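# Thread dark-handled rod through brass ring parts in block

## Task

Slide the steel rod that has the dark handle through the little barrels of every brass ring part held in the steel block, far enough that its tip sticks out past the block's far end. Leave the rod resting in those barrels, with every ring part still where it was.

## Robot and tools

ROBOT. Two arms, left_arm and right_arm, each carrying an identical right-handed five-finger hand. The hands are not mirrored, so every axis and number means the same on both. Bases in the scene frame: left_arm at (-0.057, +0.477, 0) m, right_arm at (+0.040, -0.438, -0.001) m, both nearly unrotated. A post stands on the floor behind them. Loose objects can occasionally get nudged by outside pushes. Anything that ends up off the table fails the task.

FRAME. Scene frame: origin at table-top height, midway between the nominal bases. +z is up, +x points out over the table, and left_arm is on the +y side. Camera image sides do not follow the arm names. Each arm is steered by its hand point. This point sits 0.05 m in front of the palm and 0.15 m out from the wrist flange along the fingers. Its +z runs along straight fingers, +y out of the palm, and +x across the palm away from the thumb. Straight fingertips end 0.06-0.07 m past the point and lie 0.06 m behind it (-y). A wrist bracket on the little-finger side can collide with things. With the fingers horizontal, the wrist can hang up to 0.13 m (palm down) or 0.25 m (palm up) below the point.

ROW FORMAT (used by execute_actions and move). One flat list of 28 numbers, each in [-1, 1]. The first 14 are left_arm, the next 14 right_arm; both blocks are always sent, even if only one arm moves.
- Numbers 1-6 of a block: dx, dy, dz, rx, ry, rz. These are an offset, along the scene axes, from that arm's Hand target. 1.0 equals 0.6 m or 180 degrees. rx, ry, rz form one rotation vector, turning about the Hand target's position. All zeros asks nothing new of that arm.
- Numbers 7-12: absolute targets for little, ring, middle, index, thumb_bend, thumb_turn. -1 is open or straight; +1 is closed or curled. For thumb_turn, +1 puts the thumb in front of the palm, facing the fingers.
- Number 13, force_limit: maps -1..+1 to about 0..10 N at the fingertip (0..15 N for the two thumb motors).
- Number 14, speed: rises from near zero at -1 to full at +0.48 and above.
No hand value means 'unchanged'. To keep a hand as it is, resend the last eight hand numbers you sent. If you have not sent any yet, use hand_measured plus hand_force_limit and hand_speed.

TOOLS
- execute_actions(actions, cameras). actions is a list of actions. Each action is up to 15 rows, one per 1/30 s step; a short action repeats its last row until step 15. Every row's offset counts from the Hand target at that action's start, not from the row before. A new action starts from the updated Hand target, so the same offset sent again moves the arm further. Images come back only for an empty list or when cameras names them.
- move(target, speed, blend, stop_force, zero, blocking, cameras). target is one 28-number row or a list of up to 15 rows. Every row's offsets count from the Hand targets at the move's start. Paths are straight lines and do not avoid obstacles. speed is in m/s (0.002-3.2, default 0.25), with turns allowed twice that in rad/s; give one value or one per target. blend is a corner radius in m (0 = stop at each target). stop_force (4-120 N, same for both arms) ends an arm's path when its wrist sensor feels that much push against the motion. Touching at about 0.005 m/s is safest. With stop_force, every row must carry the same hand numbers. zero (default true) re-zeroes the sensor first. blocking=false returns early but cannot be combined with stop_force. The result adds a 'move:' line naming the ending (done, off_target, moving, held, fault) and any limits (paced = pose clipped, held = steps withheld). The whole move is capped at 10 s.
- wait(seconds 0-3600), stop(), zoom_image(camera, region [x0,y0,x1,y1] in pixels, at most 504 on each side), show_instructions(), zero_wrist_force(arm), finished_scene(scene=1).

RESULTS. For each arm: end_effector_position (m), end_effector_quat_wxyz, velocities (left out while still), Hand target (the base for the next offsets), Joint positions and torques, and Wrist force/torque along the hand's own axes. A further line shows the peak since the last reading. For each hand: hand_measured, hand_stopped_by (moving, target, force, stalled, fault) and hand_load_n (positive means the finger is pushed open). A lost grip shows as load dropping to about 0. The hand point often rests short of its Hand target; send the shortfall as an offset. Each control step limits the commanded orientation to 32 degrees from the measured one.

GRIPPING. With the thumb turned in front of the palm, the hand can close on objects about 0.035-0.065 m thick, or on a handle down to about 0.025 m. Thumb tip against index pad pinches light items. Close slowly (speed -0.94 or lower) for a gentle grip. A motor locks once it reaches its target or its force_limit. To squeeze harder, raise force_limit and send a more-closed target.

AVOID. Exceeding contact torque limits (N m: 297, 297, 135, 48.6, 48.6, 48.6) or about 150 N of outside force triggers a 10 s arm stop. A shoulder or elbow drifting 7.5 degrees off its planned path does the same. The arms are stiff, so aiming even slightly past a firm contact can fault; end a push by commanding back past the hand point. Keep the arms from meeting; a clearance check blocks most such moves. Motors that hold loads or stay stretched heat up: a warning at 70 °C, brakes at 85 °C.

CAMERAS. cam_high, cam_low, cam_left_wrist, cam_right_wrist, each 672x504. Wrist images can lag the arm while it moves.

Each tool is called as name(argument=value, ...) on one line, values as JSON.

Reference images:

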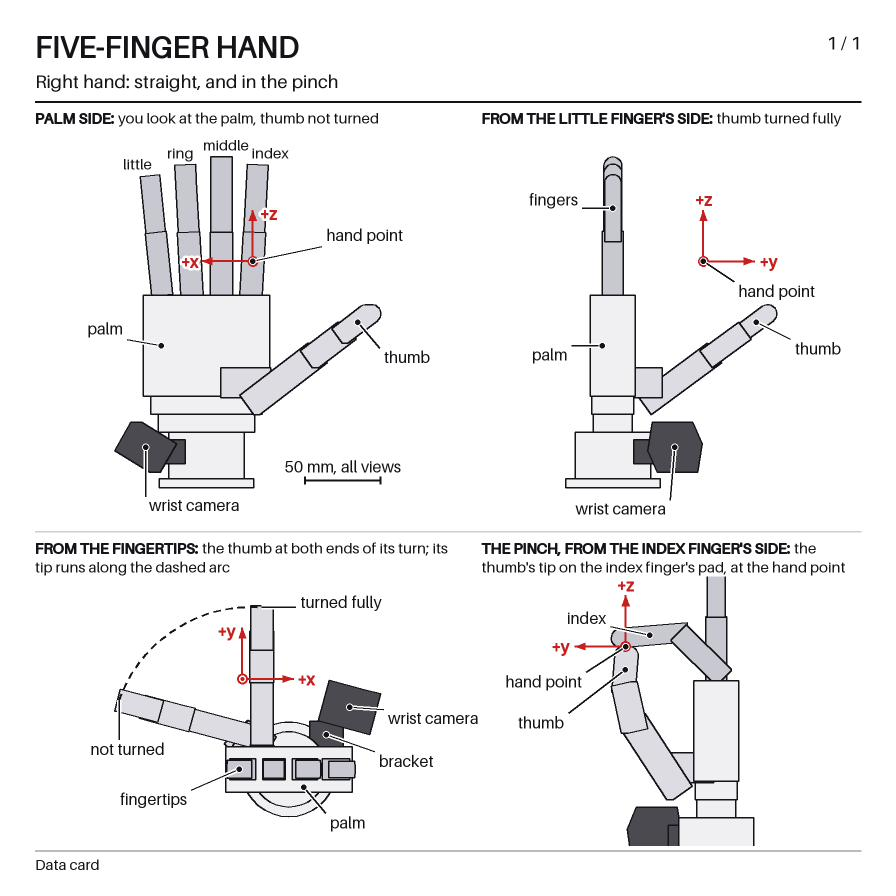

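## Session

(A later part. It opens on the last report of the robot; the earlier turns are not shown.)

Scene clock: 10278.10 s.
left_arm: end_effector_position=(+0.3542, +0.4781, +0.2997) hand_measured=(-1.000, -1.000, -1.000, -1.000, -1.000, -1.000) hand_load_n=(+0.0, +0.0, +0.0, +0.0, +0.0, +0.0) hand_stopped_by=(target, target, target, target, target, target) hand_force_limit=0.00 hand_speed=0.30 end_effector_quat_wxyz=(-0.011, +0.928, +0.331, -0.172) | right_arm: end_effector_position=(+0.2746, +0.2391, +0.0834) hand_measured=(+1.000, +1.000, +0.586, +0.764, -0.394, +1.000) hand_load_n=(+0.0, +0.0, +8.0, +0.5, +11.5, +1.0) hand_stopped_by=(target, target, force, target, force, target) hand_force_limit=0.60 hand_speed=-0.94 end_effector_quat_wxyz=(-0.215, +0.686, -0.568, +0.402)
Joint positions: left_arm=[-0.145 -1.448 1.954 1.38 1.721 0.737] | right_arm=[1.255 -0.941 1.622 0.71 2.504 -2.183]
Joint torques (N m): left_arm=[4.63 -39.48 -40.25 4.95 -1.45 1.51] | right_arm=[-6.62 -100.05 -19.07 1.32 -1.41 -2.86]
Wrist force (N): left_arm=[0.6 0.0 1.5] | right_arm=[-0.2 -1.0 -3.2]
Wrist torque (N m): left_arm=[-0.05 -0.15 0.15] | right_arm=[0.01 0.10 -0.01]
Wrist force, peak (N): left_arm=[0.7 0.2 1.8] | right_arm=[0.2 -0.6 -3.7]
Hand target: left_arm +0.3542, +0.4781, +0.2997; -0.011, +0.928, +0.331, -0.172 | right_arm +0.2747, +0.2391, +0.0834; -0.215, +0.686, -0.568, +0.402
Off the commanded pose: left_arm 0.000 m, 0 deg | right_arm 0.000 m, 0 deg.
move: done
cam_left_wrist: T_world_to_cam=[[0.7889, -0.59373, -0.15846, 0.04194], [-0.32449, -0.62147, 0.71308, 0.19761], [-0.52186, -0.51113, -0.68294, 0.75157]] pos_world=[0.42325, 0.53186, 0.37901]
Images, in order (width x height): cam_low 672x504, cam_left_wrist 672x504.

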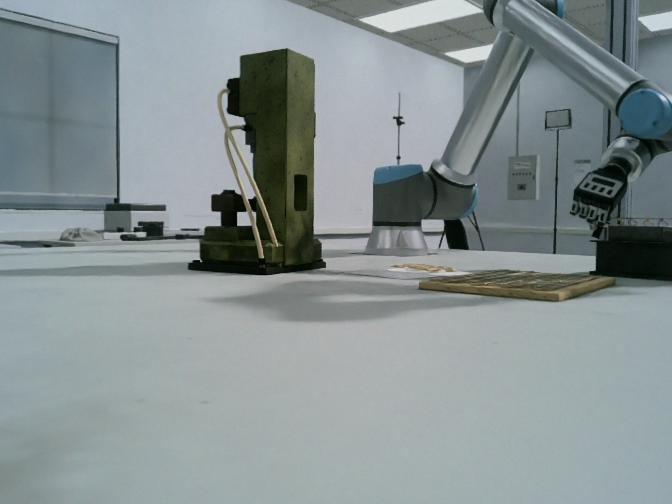

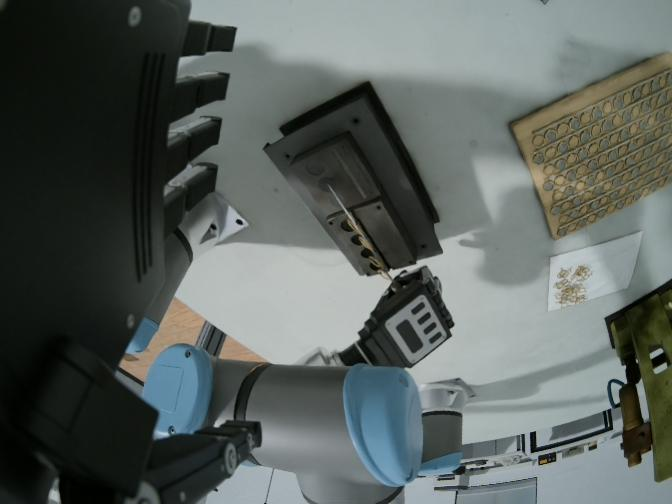

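move(target=[[0,0,0,0,0,0,-1,-1,-1,-1,-1,-1,0,0.3,0.0057,0.0055,0.0,0,0,-0.0083,1,1,0.75,0.765,0.15,1,0.6,-0.94],[0,0,0,0,0,0,-1,-1,-1,-1,-1,-1,0,0.3,0.0057,0.0055,-0.0117,0,0,-0.0083,1,1,0.75,0.765,0.15,1,0.6,-0.94]], speed=0.01, stop_force=5, cameras=["cam_left_wrist","cam_low"])

zoom_image(camera="cam_left_wrist", region=[310, 180, 430, 300])

zoom_image(camera="cam_low", region=[572, 190, 672, 250])

Scene clock: 10328.17 s.
left_arm: end_effector_position=(+0.3542, +0.4781, +0.2997) hand_measured=(-1.000, -1.000, -1.000, -1.000, -1.000, -1.000) hand_load_n=(+0.0, +0.0, +0.0, +0.0, +0.0, +0.0) hand_stopped_by=(target, target, target, target, target, target) hand_force_limit=0.00 hand_speed=0.30 end_effector_quat_wxyz=(-0.011, +0.928, +0.331, -0.172) | right_arm: end_effector_position=(+0.2781, +0.2424, +0.0764) hand_measured=(+1.000, +1.000, +0.586, +0.764, -0.394, +1.000) hand_load_n=(+0.0, +0.0, +8.0, +0.5, +12.0, +1.0) hand_stopped_by=(target, target, force, target, force, target) hand_force_limit=0.60 hand_speed=-0.94 end_effector_quat_wxyz=(-0.209, +0.678, -0.577, +0.404)
Joint positions: left_arm=[-0.145 -1.448 1.954 1.38 1.721 0.737] | right_arm=[1.253 -0.919 1.605 0.736 2.508 -2.143]
Joint torques (N m): left_arm=[2.1 -42.02 -40.76 4.95 -1.3 1.88] | right_arm=[-5.6 -75.54 -19.35 0.89 3.8 1.34]
Wrist force (N): left_arm=[0.2 0.0 1.3] | right_arm=[0.2 -0.5 -3.5]
Wrist torque (N m): left_arm=[-0.04 -0.09 0.13] | right_arm=[0.08 0.04 -0.32]
Wrist force, peak (N): left_arm=[1.0 0.1 1.6] | right_arm=[0.0 -1.0 -3.7]
Hand target: left_arm +0.3542, +0.4781, +0.2997; -0.011, +0.928, +0.331, -0.172 | right_arm +0.2781, +0.2424, +0.0764; -0.209, +0.678, -0.577, +0.404
Off the commanded pose: left_arm 0.000 m, 0 deg | right_arm 0.000 m, 0 deg.
move: done
cam_left_wrist: T_world_to_cam=[[0.7889, -0.59373, -0.15846, 0.04194], [-0.32449, -0.62147, 0.71308, 0.19761], [-0.52186, -0.51113, -0.68294, 0.75157]] pos_world=[0.42325, 0.53186, 0.37901]
Images, in order (width x height): cam_low 672x504, cam_left_wrist 672x504.

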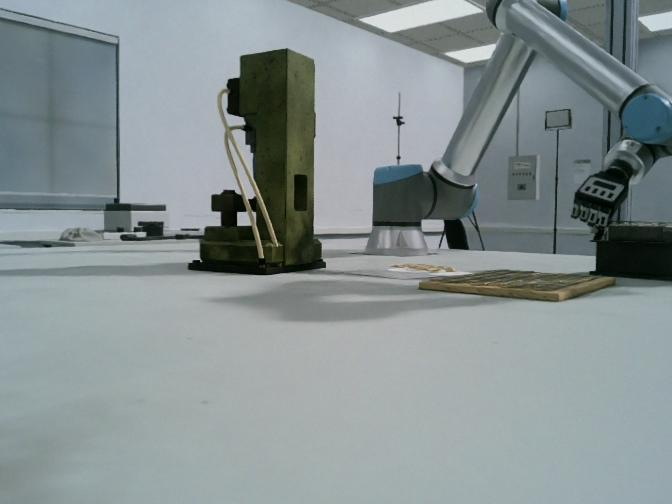

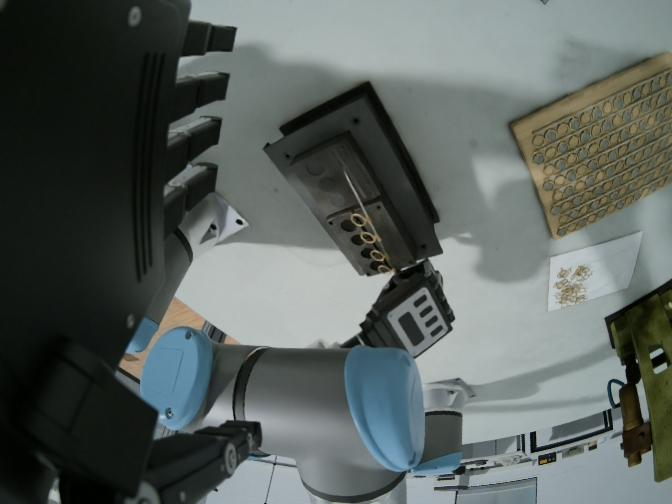

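Scaled by 4.200 from the camera's image (finer frame: 960x720).

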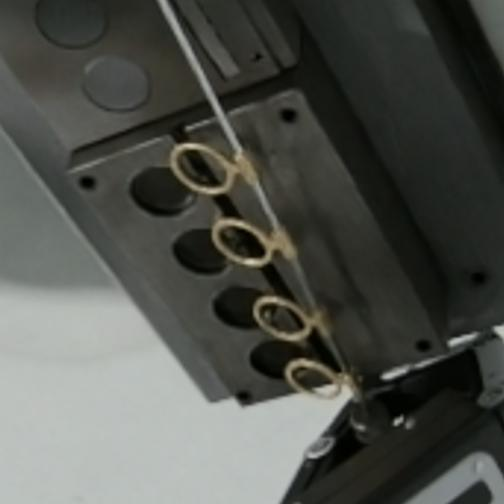

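Scaled by 5.040 from the camera's image (finer frame: 960x720).

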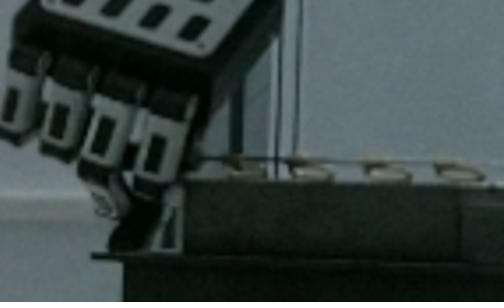

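move(target=[[0,0,0,0,0,0,-1,-1,-1,-1,-1,-1,0,0.3,-0.005,0.0017,0.002,0,0,0.026,1,1,0.75,0.765,0.15,1,0.6,-0.94]], speed=0.01, cameras=["cam_left_wrist","cam_low"])

zoom_image(camera="cam_left_wrist", region=[310, 180, 430, 300])

zoom_image(camera="cam_low", region=[572, 190, 672, 250])

Scene clock: 10371.93 s.
left_arm: end_effector_position=(+0.3542, +0.4781, +0.2997) hand_measured=(-1.000, -1.000, -1.000, -1.000, -1.000, -1.000) hand_load_n=(+0.0, +0.0, +0.0, +0.0, +0.0, +0.0) hand_stopped_by=(target, target, target, target, target, target) hand_force_limit=0.00 hand_speed=0.30 end_effector_quat_wxyz=(-0.011, +0.928, +0.331, -0.172) | right_arm: end_effector_position=(+0.2751, +0.2434, +0.0776) hand_measured=(+1.000, +1.000, +0.586, +0.764, -0.394, +1.000) hand_load_n=(+0.0, -0.5, +8.0, +0.5, +11.5, +1.0) hand_stopped_by=(target, target, force, target, force, target) hand_force_limit=0.60 hand_speed=-0.94 end_effector_quat_wxyz=(-0.226, +0.701, -0.548, +0.395)
Joint positions: left_arm=[-0.145 -1.448 1.954 1.38 1.721 0.737] | right_arm=[1.254 -0.954 1.638 0.632 2.492 -2.275]
Joint torques (N m): left_arm=[3.86 -40.41 -39.94 4.62 -1.14 1.42] | right_arm=[13.92 -99.21 -20.99 0.56 -1.71 -2.89]
Wrist force (N): left_arm=[1.0 0.1 1.1] | right_arm=[2.3 -1.3 -3.0]
Wrist torque (N m): left_arm=[-0.02 -0.21 0.19] | right_arm=[-0.01 0.02 0.06]
Wrist force, peak (N): left_arm=[0.9 -0.2 1.6] | right_arm=[2.3 -1.3 -3.0]
Hand target: left_arm +0.3542, +0.4781, +0.2997; -0.011, +0.928, +0.331, -0.172 | right_arm +0.2751, +0.2434, +0.0776; -0.226, +0.701, -0.548, +0.395
Off the commanded pose: left_arm 0.000 m, 0 deg | right_arm 0.000 m, 0 deg.
move: done
cam_left_wrist: T_world_to_cam=[[0.7889, -0.59373, -0.15846, 0.04194], [-0.32449, -0.62147, 0.71308, 0.19761], [-0.52186, -0.51113, -0.68294, 0.75157]] pos_world=[0.42325, 0.53186, 0.37901]
Images, in order (width x height): cam_low 672x504, cam_left_wrist 672x504.

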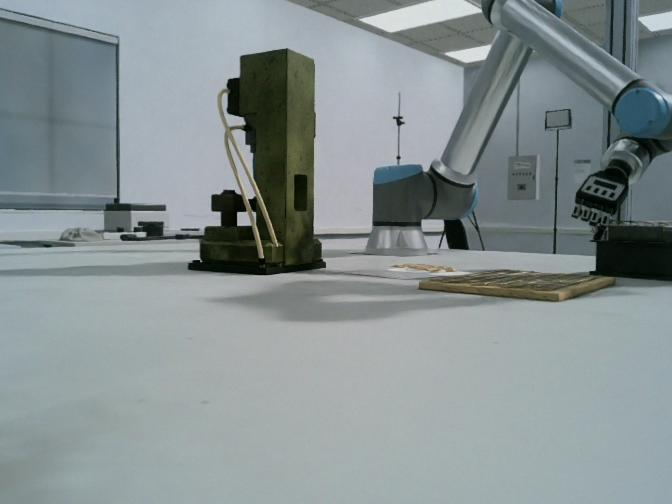

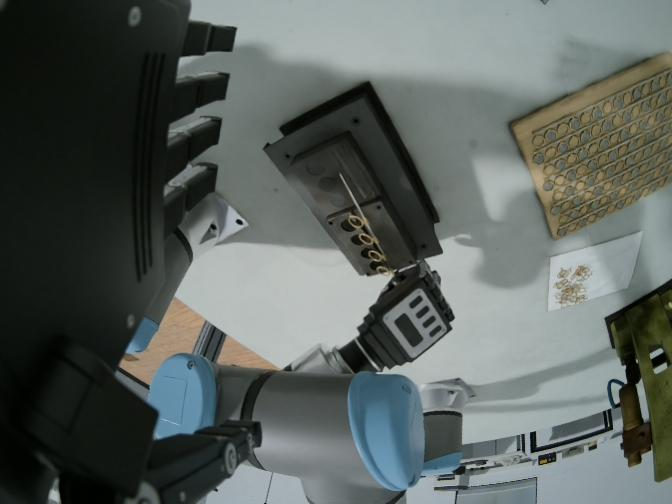

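Scaled by 4.200 from the camera's image (finer frame: 960x720).

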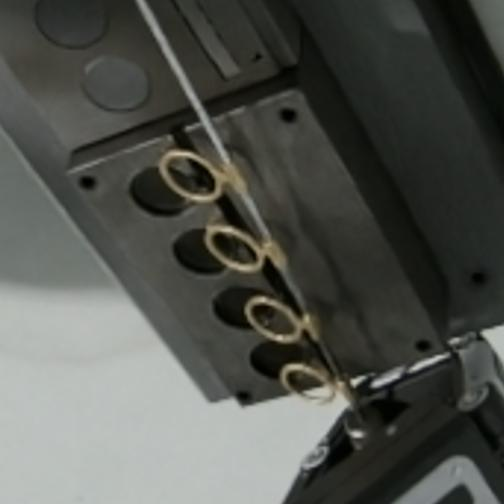

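Scaled by 5.040 from the camera's image (finer frame: 960x720).

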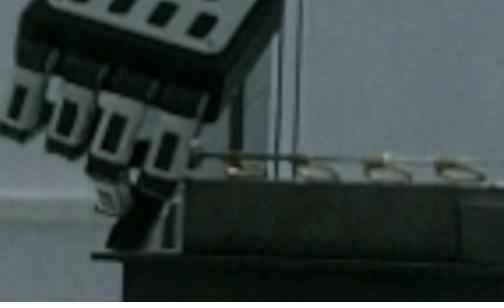

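move(target=[[0,0,0,0,0,0,-1,-1,-1,-1,-1,-1,0,0.3,0.0013,-0.0018,0.0,0,0,0,1,1,0.75,0.765,0.15,1,0.6,-0.94],[0,0,0,0,0,0,-1,-1,-1,-1,-1,-1,0,0.3,0.0013,-0.0018,-0.0125,0,0,0,1,1,0.75,0.765,0.15,1,0.6,-0.94]], speed=0.006, stop_force=4, cameras=["cam_left_wrist","cam_low"])

zoom_image(camera="cam_left_wrist", region=[310, 180, 430, 300])

zoom_image(camera="cam_low", region=[572, 190, 672, 250])

Scene clock: 10410.27 s.
left_arm: end_effector_position=(+0.3542, +0.4781, +0.2997) hand_measured=(-1.000, -1.000, -1.000, -1.000, -1.000, -1.000) hand_load_n=(+0.0, +0.0, +0.0, +0.0, +0.0, +0.0) hand_stopped_by=(target, target, target, target, target, target) hand_force_limit=0.00 hand_speed=0.30 end_effector_quat_wxyz=(-0.011, +0.928, +0.331, -0.172) | right_arm: end_effector_position=(+0.2759, +0.2423, +0.0701) hand_measured=(+1.000, +1.000, +0.586, +0.764, -0.394, +1.000) hand_load_n=(+0.0, +0.0, +8.0, +0.5, +12.0, +1.0) hand_stopped_by=(target, target, force, target, force, target) hand_force_limit=0.60 hand_speed=-0.94 end_effector_quat_wxyz=(-0.226, +0.701, -0.548, +0.395)
Joint positions: left_arm=[-0.145 -1.448 1.954 1.38 1.721 0.737] | right_arm=[1.252 -0.948 1.643 0.619 2.492 -2.278]
Joint torques (N m): left_arm=[2.23 -42.65 -39.6 4.48 -1.4 1.31] | right_arm=[1.41 -74.89 -20.79 0.9 -1.56 -2.61]
Wrist force (N): left_arm=[0.8 0.3 0.7] | right_arm=[1.4 -2.0 -2.6]
Wrist torque (N m): left_arm=[0.04 -0.16 0.18] | right_arm=[-0.01 0.04 0.05]
Wrist force, peak (N): left_arm=[0.6 -0.1 1.7] | right_arm=[2.7 -0.9 -2.9]
Hand target: left_arm +0.3542, +0.4781, +0.2997; -0.011, +0.928, +0.331, -0.172 | right_arm +0.2759, +0.2423, +0.0701; -0.226, +0.701, -0.548, +0.395
Off the commanded pose: left_arm 0.000 m, 0 deg | right_arm 0.000 m, 0 deg.
move: done
cam_left_wrist: T_world_to_cam=[[0.7889, -0.59373, -0.15846, 0.04194], [-0.32449, -0.62147, 0.71308, 0.19761], [-0.52186, -0.51113, -0.68294, 0.75157]] pos_world=[0.42325, 0.53186, 0.37901]
Images, in order (width x height): cam_low 672x504, cam_left_wrist 672x504.

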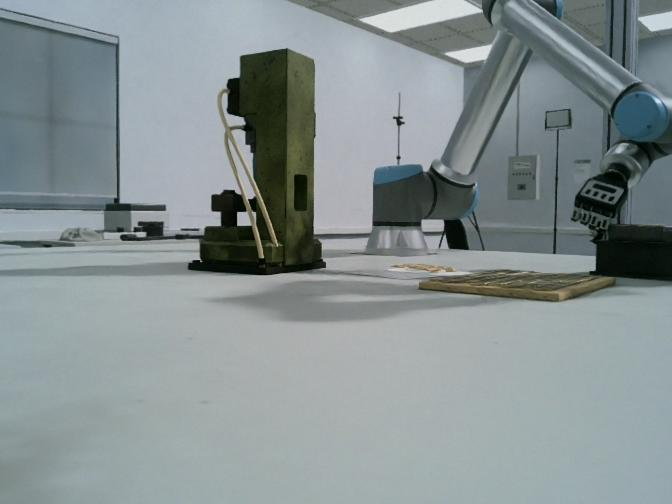

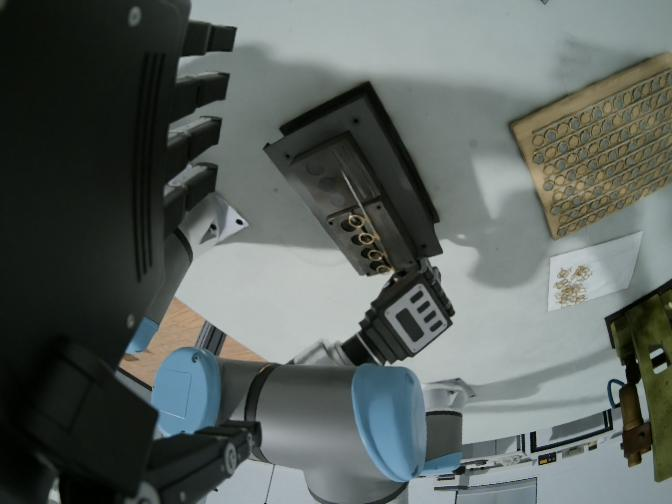

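Scaled by 4.200 from the camera's image (finer frame: 960x720).

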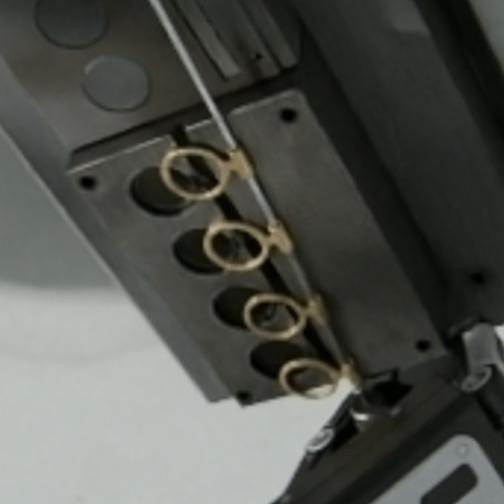

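Scaled by 5.040 from the camera's image (finer frame: 960x720).

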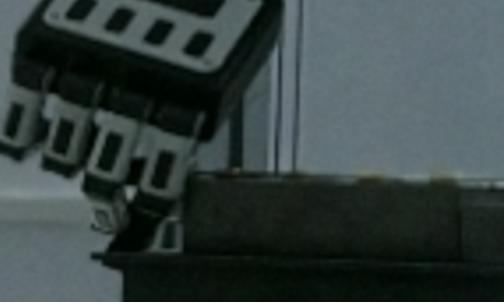

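move(target=[[0,0,0,0,0,0,-1,-1,-1,-1,-1,-1,0,0.3,-0.001,-0.0066,0.0,0,0,0,1,1,0.75,0.765,0.15,1,0.6,-0.94]], speed=0.01, cameras=["cam_left_wrist"])

zoom_image(camera="cam_left_wrist", region=[310, 180, 430, 300])

Scene clock: 10421.13 s.
left_arm: end_effector_position=(+0.3542, +0.4781, +0.2997) hand_measured=(-1.000, -1.000, -1.000, -1.000, -1.000, -1.000) hand_load_n=(+0.0, +0.0, +0.0, +0.0, +0.0, +0.0) hand_stopped_by=(target, target, target, target, target, target) hand_force_limit=0.00 hand_speed=0.30 end_effector_quat_wxyz=(-0.011, +0.928, +0.331, -0.172) | right_arm: end_effector_position=(+0.2753, +0.2384, +0.0701) hand_measured=(+1.000, +1.000, +0.586, +0.764, -0.394, +1.000) hand_load_n=(+0.5, +0.0, +8.0, +0.5, +12.0, +1.0) hand_stopped_by=(target, target, force, target, force, target) hand_force_limit=0.60 hand_speed=-0.94 end_effector_quat_wxyz=(-0.226, +0.701, -0.548, +0.395)
Joint positions: left_arm=[-0.145 -1.448 1.954 1.38 1.721 0.737] | right_arm=[1.251 -0.953 1.652 0.613 2.491 -2.28]
Joint torques (N m): left_arm=[3.21 -43.49 -40.78 4.53 -0.96 1.16] | right_arm=[-5.18 -95.73 -17.16 0.43 -1.37 -3.19]
Wrist force (N): left_arm=[0.9 -0.1 0.8] | right_arm=[0.6 -0.6 -3.3]
Wrist torque (N m): left_arm=[-0.04 -0.17 0.17] | right_arm=[0.07 -0.02 0.05]
Wrist force, peak (N): left_arm=[0.7 0.0 1.6] | right_arm=[1.9 -1.7 -3.0]
Hand target: left_arm +0.3542, +0.4781, +0.2997; -0.011, +0.928, +0.331, -0.172 | right_arm +0.2753, +0.2383, +0.0701; -0.226, +0.701, -0.548, +0.395
Off the commanded pose: left_arm 0.000 m, 0 deg | right_arm 0.000 m, 0 deg.
move: done
cam_left_wrist: T_world_to_cam=[[0.7889, -0.59373, -0.15846, 0.04194], [-0.32449, -0.62147, 0.71308, 0.19761], [-0.52186, -0.51113, -0.68294, 0.75157]] pos_world=[0.42325, 0.53186, 0.37901]

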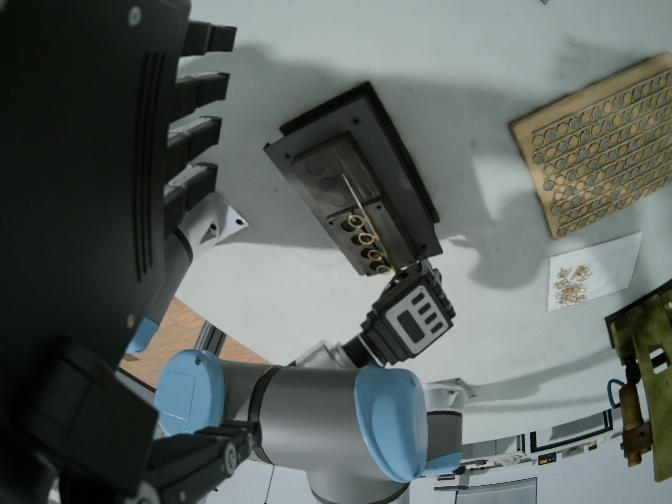

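Scaled by 4.200 from the camera's image (finer frame: 960x720).

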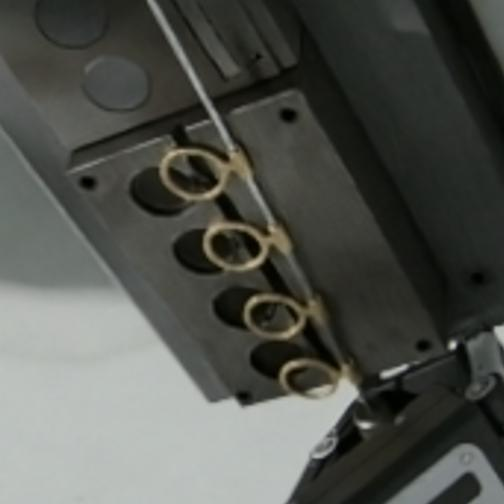

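move(target=[[0,0,0,0,0,0,-1,-1,-1,-1,-1,-1,0,0.3,-0.0025,-0.0165,0.0,0,0,0,1,1,0.75,0.765,0.15,1,0.6,-0.94]], speed=0.01, cameras=["cam_left_wrist","cam_low"])

zoom_image(camera="cam_left_wrist", region=[310, 180, 430, 300])

zoom_image(camera="cam_low", region=[572, 190, 672, 250])

Scene clock: 10435.10 s.
left_arm: end_effector_position=(+0.3542, +0.4781, +0.2997) hand_measured=(-1.000, -1.000, -1.000, -1.000, -1.000, -1.000) hand_load_n=(+0.0, +0.0, +0.0, +0.0, +0.0, +0.0) hand_stopped_by=(target, target, target, target, target, target) hand_force_limit=0.00 hand_speed=0.30 end_effector_quat_wxyz=(-0.011, +0.928, +0.331, -0.172) | right_arm: end_effector_position=(+0.2738, +0.2285, +0.0701) hand_measured=(+1.000, +1.000, +0.586, +0.764, -0.394, +1.000) hand_load_n=(+0.0, +0.0, +8.0, +0.5, +11.5, +1.0) hand_stopped_by=(target, target, force, target, force, target) hand_force_limit=0.60 hand_speed=-0.94 end_effector_quat_wxyz=(-0.226, +0.701, -0.548, +0.395)
Joint positions: left_arm=[-0.145 -1.448 1.954 1.38 1.721 0.737] | right_arm=[1.249 -0.967 1.676 0.6 2.491 -2.284]
Joint torques (N m): left_arm=[1.15 -42.27 -39.58 4.93 -1.58 1.45] | right_arm=[-5.96 -97.24 -19.17 0.25 -1.72 -2.87]
Wrist force (N): left_arm=[0.6 -0.1 0.7] | right_arm=[0.1 -0.7 -3.2]
Wrist torque (N m): left_arm=[-0.04 -0.12 0.15] | right_arm=[0.02 0.04 0.01]
Wrist force, peak (N): left_arm=[1.0 0.1 1.7] | right_arm=[0.0 -1.0 -3.7]
Hand target: left_arm +0.3542, +0.4781, +0.2997; -0.011, +0.928, +0.331, -0.172 | right_arm +0.2738, +0.2284, +0.0701; -0.226, +0.701, -0.548, +0.395
Off the commanded pose: left_arm 0.000 m, 0 deg | right_arm 0.000 m, 0 deg.
move: done
cam_left_wrist: T_world_to_cam=[[0.7889, -0.59373, -0.15846, 0.04194], [-0.32449, -0.62147, 0.71308, 0.19761], [-0.52186, -0.51113, -0.68294, 0.75157]] pos_world=[0.42325, 0.53186, 0.37901]
Images, in order (width x height): cam_low 672x504, cam_left_wrist 672x504.

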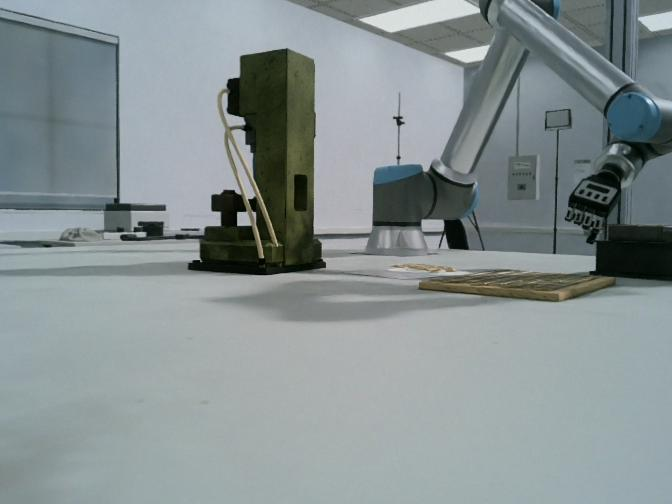

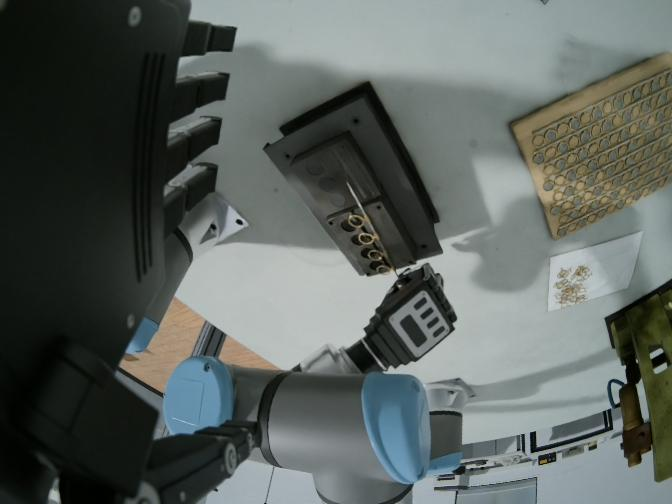

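Scaled by 4.200 from the camera's image (finer frame: 960x720).

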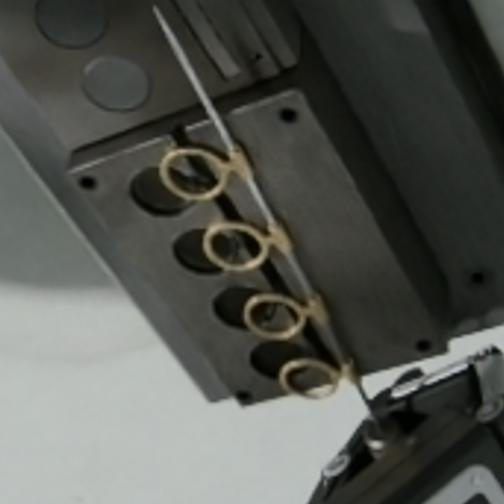

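Scaled by 5.040 from the camera's image (finer frame: 960x720).

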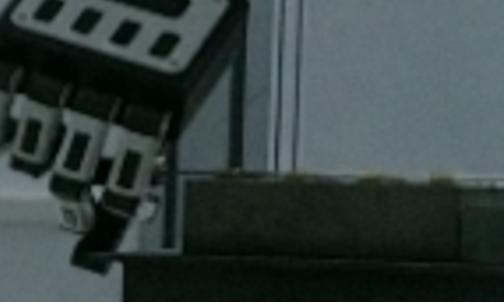

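execute_actions(actions=[])

zoom_image(camera="cam_left_wrist", region=[310, 180, 430, 300])

zoom_image(camera="cam_low", region=[572, 190, 672, 250])

Scene clock: 10494.67 s.
left_arm: end_effector_position=(+0.3542, +0.4781, +0.2997) hand_measured=(-1.000, -1.000, -1.000, -1.000, -1.000, -1.000) hand_load_n=(+0.0, +0.0, +0.0, +0.0, +0.0, +0.0) hand_stopped_by=(target, target, target, target, target, target) hand_force_limit=0.00 hand_speed=0.30 end_effector_quat_wxyz=(-0.011, +0.928, +0.331, -0.172) | right_arm: end_effector_position=(+0.2738, +0.2284, +0.0701) hand_measured=(+1.000, +1.000, +0.586, +0.764, -0.394, +1.000) hand_load_n=(+0.0, +0.0, +8.0, +0.5, +12.0, +1.0) hand_stopped_by=(target, target, force, target, force, target) hand_force_limit=0.60 hand_speed=-0.94 end_effector_quat_wxyz=(-0.226, +0.701, -0.548, +0.395)
Joint positions: left_arm=[-0.145 -1.448 1.954 1.38 1.721 0.737] | right_arm=[1.249 -0.967 1.676 0.6 2.491 -2.284]
Joint velocities: within noise
Joint torques (N m): left_arm=[3.32 -43.18 -41.33 4.49 -1.31 1.31] | right_arm=[-5.04 -97.91 -19.53 0.88 -1.22 -2.77]
Wrist force (N): left_arm=[0.1 -0.1 1.3] | right_arm=[0.0 -0.6 -3.4]
Wrist torque (N m): left_arm=[-0.06 -0.08 0.13] | right_arm=[0.06 0.06 0.01]
Wrist force, peak (N): left_arm=[0.5 0.2 1.7] | right_arm=[0.2 -0.9 -3.6]
Hand target: left_arm +0.3542, +0.4781, +0.2997; -0.011, +0.928, +0.331, -0.172 | right_arm +0.2738, +0.2284, +0.0701; -0.226, +0.701, -0.548, +0.395
Off the commanded pose: left_arm 0.000 m, 0 deg | right_arm 0.000 m, 0 deg.
camera_calibration:
cam_left_wrist: T_world_to_cam=[[0.7889, -0.59373, -0.15846, 0.04194], [-0.32449, -0.62147, 0.71308, 0.19761], [-0.52186, -0.51113, -0.68294, 0.75157]] pos_world=[0.42325, 0.53186, 0.37901]
cam_right_wrist: T_world_to_cam=[[-0.58411, -0.52016, -0.6231, 0.32192], [-0.60034, 0.79351, -0.09965, -0.01166], [0.54627, 0.31586, -0.77577, -0.04873]] pos_world=[0.20766, 0.1921, 0.16162]

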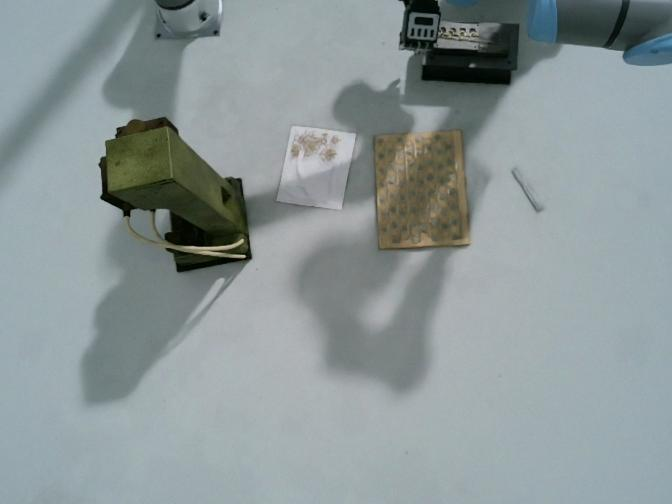

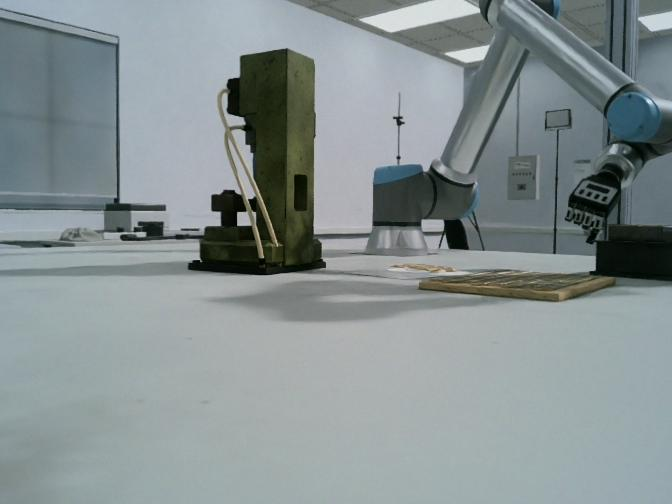

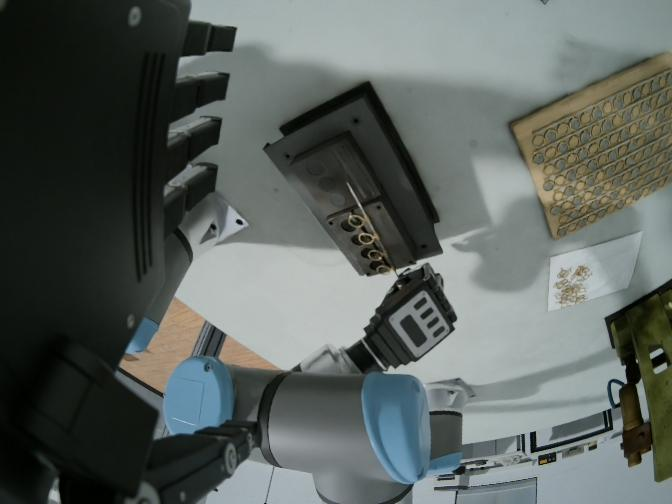

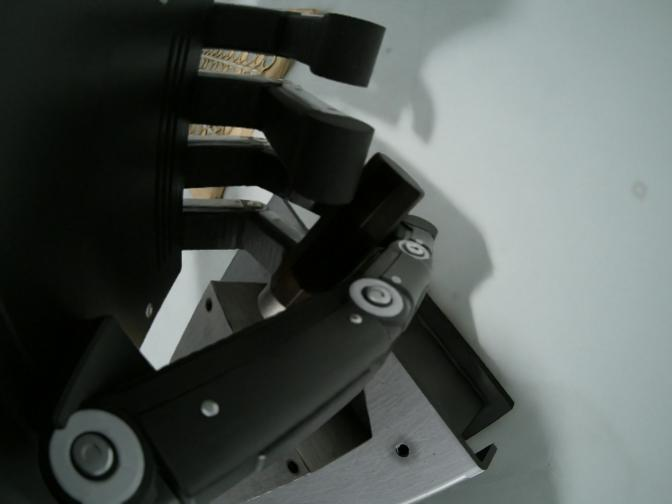

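Scaled by 4.200 from the camera's image (finer frame: 960x720).

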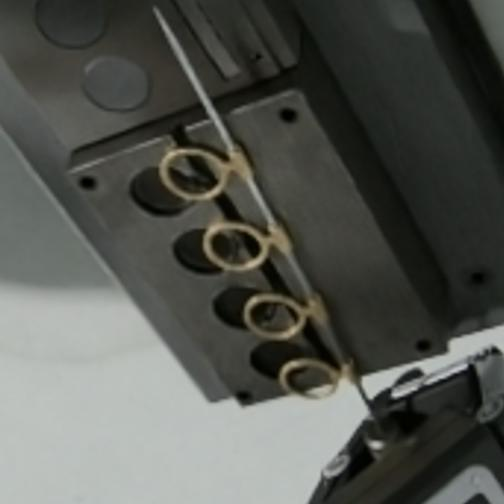

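Scaled by 5.040 from the camera's image (finer frame: 960x720).

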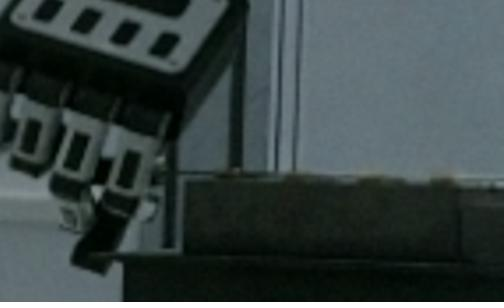

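move(target=[0,0,0,0,0,0,-1,-1,-1,-1,-1,-1,0,0.3,-0.0005,-0.005,0,0,0,0,1,1,0.75,0.765,0.15,1,0.6,-0.94], speed=0.01, cameras=["cam_left_wrist","cam_low"])

zoom_image(camera="cam_left_wrist", region=[310, 180, 430, 300])

Scene clock: 10536.93 s.
left_arm: end_effector_position=(+0.3542, +0.4781, +0.2997) hand_measured=(-1.000, -1.000, -1.000, -1.000, -1.000, -1.000) hand_load_n=(+0.0, +0.0, +0.0, +0.5, -0.5, +0.0) hand_stopped_by=(target, target, target, target, target, target) hand_force_limit=0.00 hand_speed=0.30 end_effector_quat_wxyz=(-0.011, +0.928, +0.331, -0.172) | right_arm: end_effector_position=(+0.2735, +0.2255, +0.0701) hand_measured=(+1.000, +1.000, +0.586, +0.764, -0.394, +1.000) hand_load_n=(+0.0, +0.0, +8.0, +0.5, +12.0, +1.0) hand_stopped_by=(target, target, force, target, force, target) hand_force_limit=0.60 hand_speed=-0.94 end_effector_quat_wxyz=(-0.226, +0.701, -0.548, +0.395)
Joint positions: left_arm=[-0.145 -1.448 1.954 1.38 1.721 0.737] | right_arm=[1.247 -0.971 1.683 0.596 2.49 -2.286]
Joint torques (N m): left_arm=[2.22 -42.05 -40.28 4.44 -1.25 1.51] | right_arm=[-2.55 -91.23 -19.12 0.58 -0.75 -2.93]
Wrist force (N): left_arm=[0.6 -0.1 1.4] | right_arm=[0.5 -0.7 -3.2]
Wrist torque (N m): left_arm=[-0.07 -0.15 0.15] | right_arm=[0.01 -0.03 0.03]
Wrist force, peak (N): left_arm=[0.7 0.1 1.6] | right_arm=[-0.2 -1.1 -3.4]
Hand target: left_arm +0.3542, +0.4781, +0.2997; -0.011, +0.928, +0.331, -0.172 | right_arm +0.2735, +0.2254, +0.0701; -0.226, +0.701, -0.548, +0.395
Off the commanded pose: left_arm 0.000 m, 0 deg | right_arm 0.000 m, 0 deg.
move: done
cam_left_wrist: T_world_to_cam=[[0.7889, -0.59373, -0.15846, 0.04194], [-0.32449, -0.62147, 0.71308, 0.19761], [-0.52186, -0.51113, -0.68294, 0.75157]] pos_world=[0.42325, 0.53186, 0.37901]
Images, in order (width x height): cam_low 672x504, cam_left_wrist 672x504.

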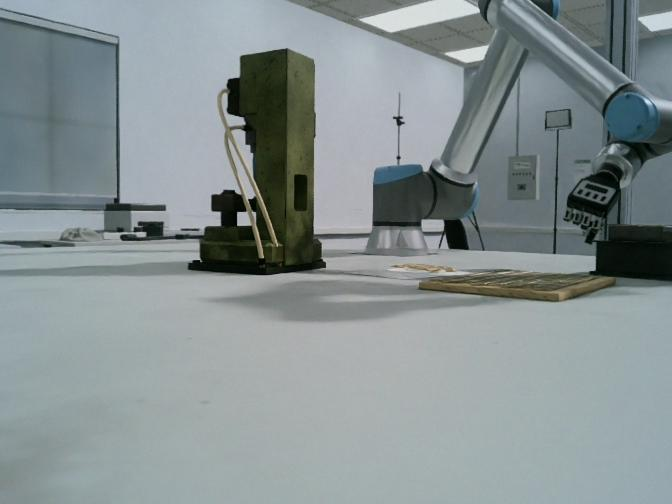

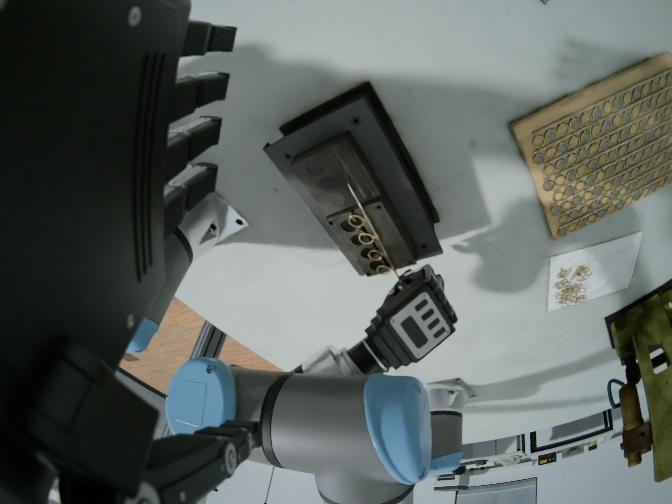

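Scaled by 4.200 from the camera's image (finer frame: 960x720).

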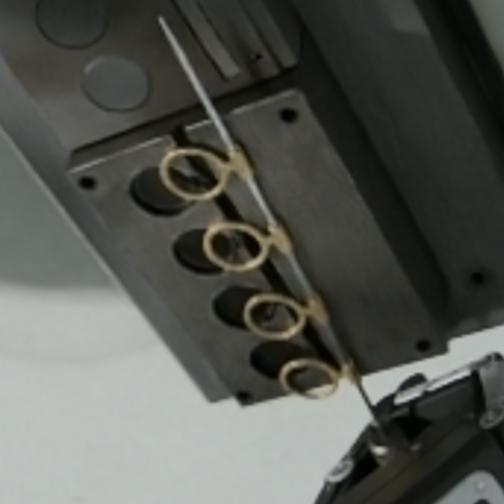

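move(target=[[0,0,0,0,0,0,-1,-1,-1,-1,-1,-1,0,0.3,0,0,0.047,0,0,0,1,1,0.75,0.765,0.15,1,0.6,-0.94],[0,0,0,0,0,0,-1,-1,-1,-1,-1,-1,0,0.3,-0.0763,0.0075,0.047,0,0,0,1,1,0.75,0.765,0.15,1,0.6,-0.94],[0,0,0,0,0,0,-1,-1,-1,-1,-1,-1,0,0.3,-0.074,0.0307,0.047,0,0,0,1,1,0.75,0.765,0.15,1,0.6,-0.94]], speed=0.03, cameras=["cam_left_wrist","cam_low"])

zoom_image(camera="cam_left_wrist", region=[310, 180, 430, 300])

zoom_image(camera="cam_low", region=[572, 190, 672, 250])

Scene clock: 10618.53 s.
left_arm: end_effector_position=(+0.3542, +0.4781, +0.2997) hand_measured=(-1.000, -1.000, -1.000, -1.000, -1.000, -1.000) hand_load_n=(+0.0, +0.0, +0.0, +0.0, -0.5, +0.0) hand_stopped_by=(target, target, target, target, target, target) hand_force_limit=0.00 hand_speed=0.30 end_effector_quat_wxyz=(-0.011, +0.928, +0.331, -0.172) | right_arm: end_effector_position=(+0.2291, +0.2438, +0.0983) hand_measured=(+1.000, +1.000, +0.586, +0.764, -0.394, +1.000) hand_load_n=(+0.0, -0.5, +7.5, +0.5, +12.0, +1.0) hand_stopped_by=(target, target, force, target, force, target) hand_force_limit=0.60 hand_speed=-0.94 end_effector_quat_wxyz=(-0.226, +0.701, -0.548, +0.395)
Joint positions: left_arm=[-0.145 -1.448 1.954 1.38 1.721 0.737] | right_arm=[1.319 -0.965 1.633 0.732 2.506 -2.17]
Joint torques (N m): left_arm=[0.38 -41.95 -38.96 5.07 -1.58 1.49] | right_arm=[13.3 -70.7 -34.86 4.61 4.18 2.61]
Wrist force (N): left_arm=[0.7 -0.2 1.1] | right_arm=[0.2 0.1 -3.3]
Wrist torque (N m): left_arm=[-0.07 -0.15 0.15] | right_arm=[0.16 0.08 -0.29]
Wrist force, peak (N): left_arm=[0.6 -0.3 1.8] | right_arm=[0.4 -0.8 -3.7]
Hand target: left_arm +0.3542, +0.4781, +0.2997; -0.011, +0.928, +0.331, -0.172 | right_arm +0.2291, +0.2439, +0.0983; -0.226, +0.701, -0.548, +0.395
Off the commanded pose: left_arm 0.000 m, 0 deg | right_arm 0.000 m, 0 deg.
move: done
cam_left_wrist: T_world_to_cam=[[0.7889, -0.59373, -0.15846, 0.04194], [-0.32449, -0.62147, 0.71308, 0.19761], [-0.52186, -0.51113, -0.68294, 0.75157]] pos_world=[0.42325, 0.53186, 0.37901]
Images, in order (width x height): cam_low 672x504, cam_left_wrist 672x504.

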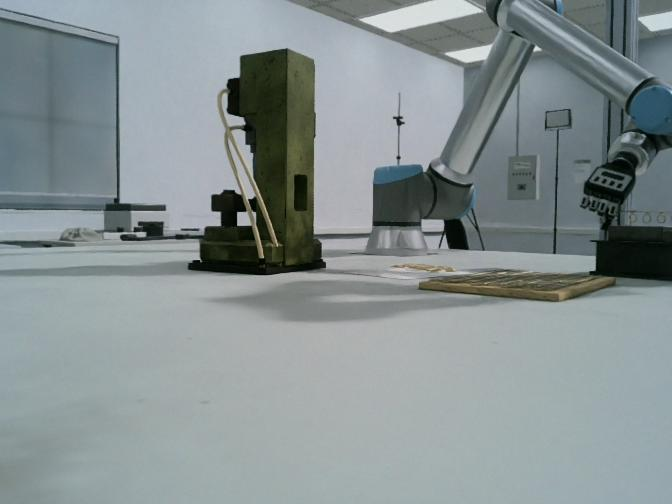

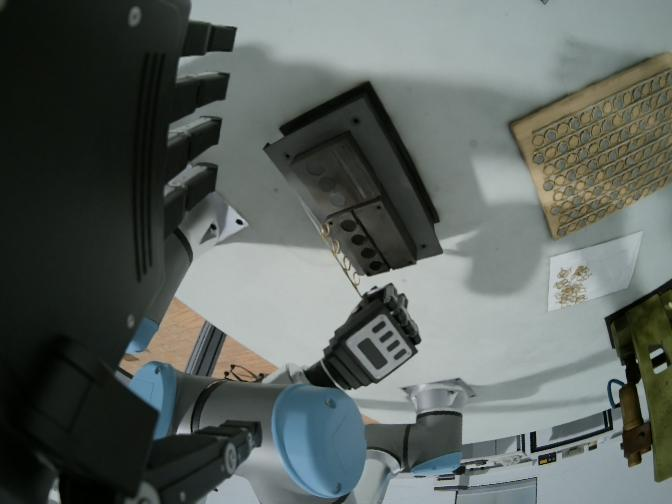

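Scaled by 4.200 from the camera's image (finer frame: 960x720).

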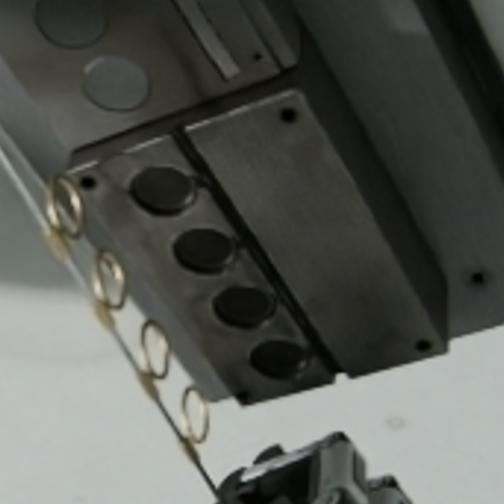

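Scaled by 5.040 from the camera's image (finer frame: 960x720).

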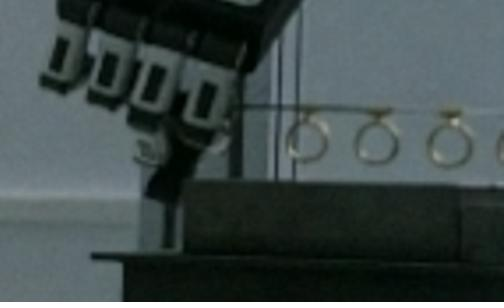

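move(target=[[0,0,0,0,0,0,-1,-1,-1,-1,-1,-1,0,0.3,0,0,-0.028,0,0,0,1,1,0.75,0.765,0.15,1,0.6,-0.94],[0,0,0,0,0,0,-1,-1,-1,-1,-1,-1,0,0.3,0.0663,-0.0065,-0.028,0,0,0,1,1,0.75,0.765,0.15,1,0.6,-0.94]], speed=0.02, cameras=["cam_left_wrist","cam_low"])

zoom_image(camera="cam_left_wrist", region=[310, 180, 430, 300])

zoom_image(camera="cam_low", region=[572, 190, 672, 250])

Scene clock: 10665.37 s.
left_arm: end_effector_position=(+0.3542, +0.4781, +0.2997) hand_measured=(-1.000, -1.000, -1.000, -1.000, -1.000, -1.000) hand_load_n=(+0.0, +0.0, +0.0, +0.0, -0.5, +0.0) hand_stopped_by=(target, target, target, target, target, target) hand_force_limit=0.00 hand_speed=0.30 end_effector_quat_wxyz=(-0.011, +0.928, +0.331, -0.172) | right_arm: end_effector_position=(+0.2688, +0.2400, +0.0815) hand_measured=(+1.000, +1.000, +0.586, +0.764, -0.394, +1.000) hand_load_n=(+0.0, +0.0, +8.0, +0.0, +12.0, +1.0) hand_stopped_by=(target, target, force, target, force, target) hand_force_limit=0.60 hand_speed=-0.94 end_effector_quat_wxyz=(-0.226, +0.701, -0.548, +0.395)
Joint positions: left_arm=[-0.145 -1.448 1.954 1.38 1.721 0.737] | right_arm=[1.261 -0.962 1.645 0.642 2.494 -2.264]
Joint torques (N m): left_arm=[2.82 -42.13 -39.93 4.76 -1.32 1.17] | right_arm=[-5.22 -95.41 -19.86 0.61 -1.15 -2.23]
Wrist force (N): left_arm=[0.4 -0.1 1.3] | right_arm=[0.4 -0.8 -3.4]
Wrist torque (N m): left_arm=[-0.06 -0.11 0.14] | right_arm=[0.05 -0.01 0.01]
Wrist force, peak (N): left_arm=[0.9 0.1 1.8] | right_arm=[0.0 -0.6 -3.8]
Hand target: left_arm +0.3542, +0.4781, +0.2997; -0.011, +0.928, +0.331, -0.172 | right_arm +0.2688, +0.2400, +0.0815; -0.226, +0.701, -0.548, +0.395
Off the commanded pose: left_arm 0.000 m, 0 deg | right_arm 0.000 m, 0 deg.
move: done
cam_left_wrist: T_world_to_cam=[[0.7889, -0.59373, -0.15846, 0.04194], [-0.32449, -0.62147, 0.71308, 0.19761], [-0.52186, -0.51113, -0.68294, 0.75157]] pos_world=[0.42325, 0.53186, 0.37901]
Images, in order (width x height): cam_low 672x504, cam_left_wrist 672x504.

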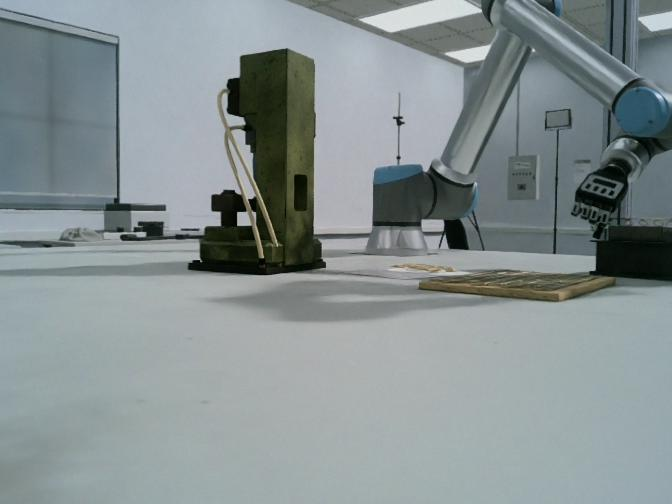

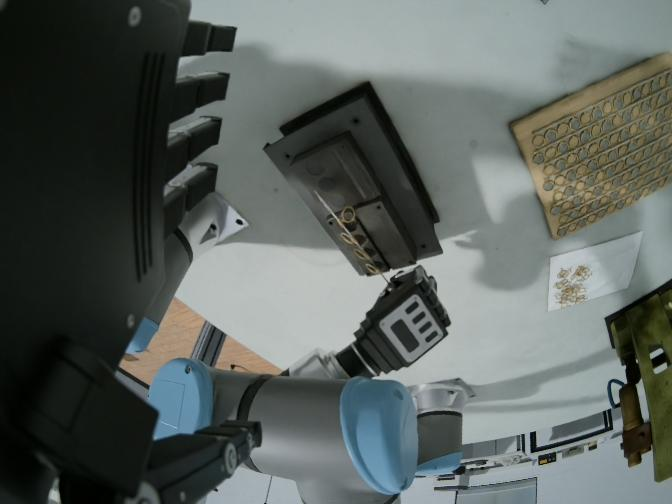

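Scaled by 4.200 from the camera's image (finer frame: 960x720).

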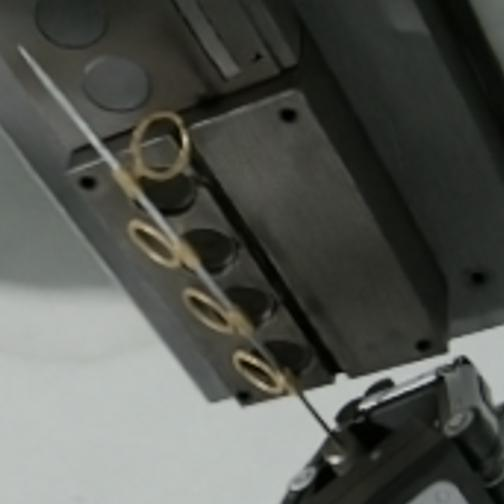

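Scaled by 5.040 from the camera's image (finer frame: 960x720).

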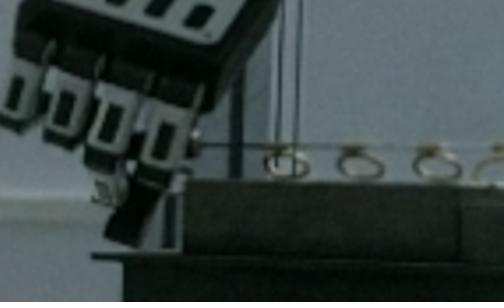

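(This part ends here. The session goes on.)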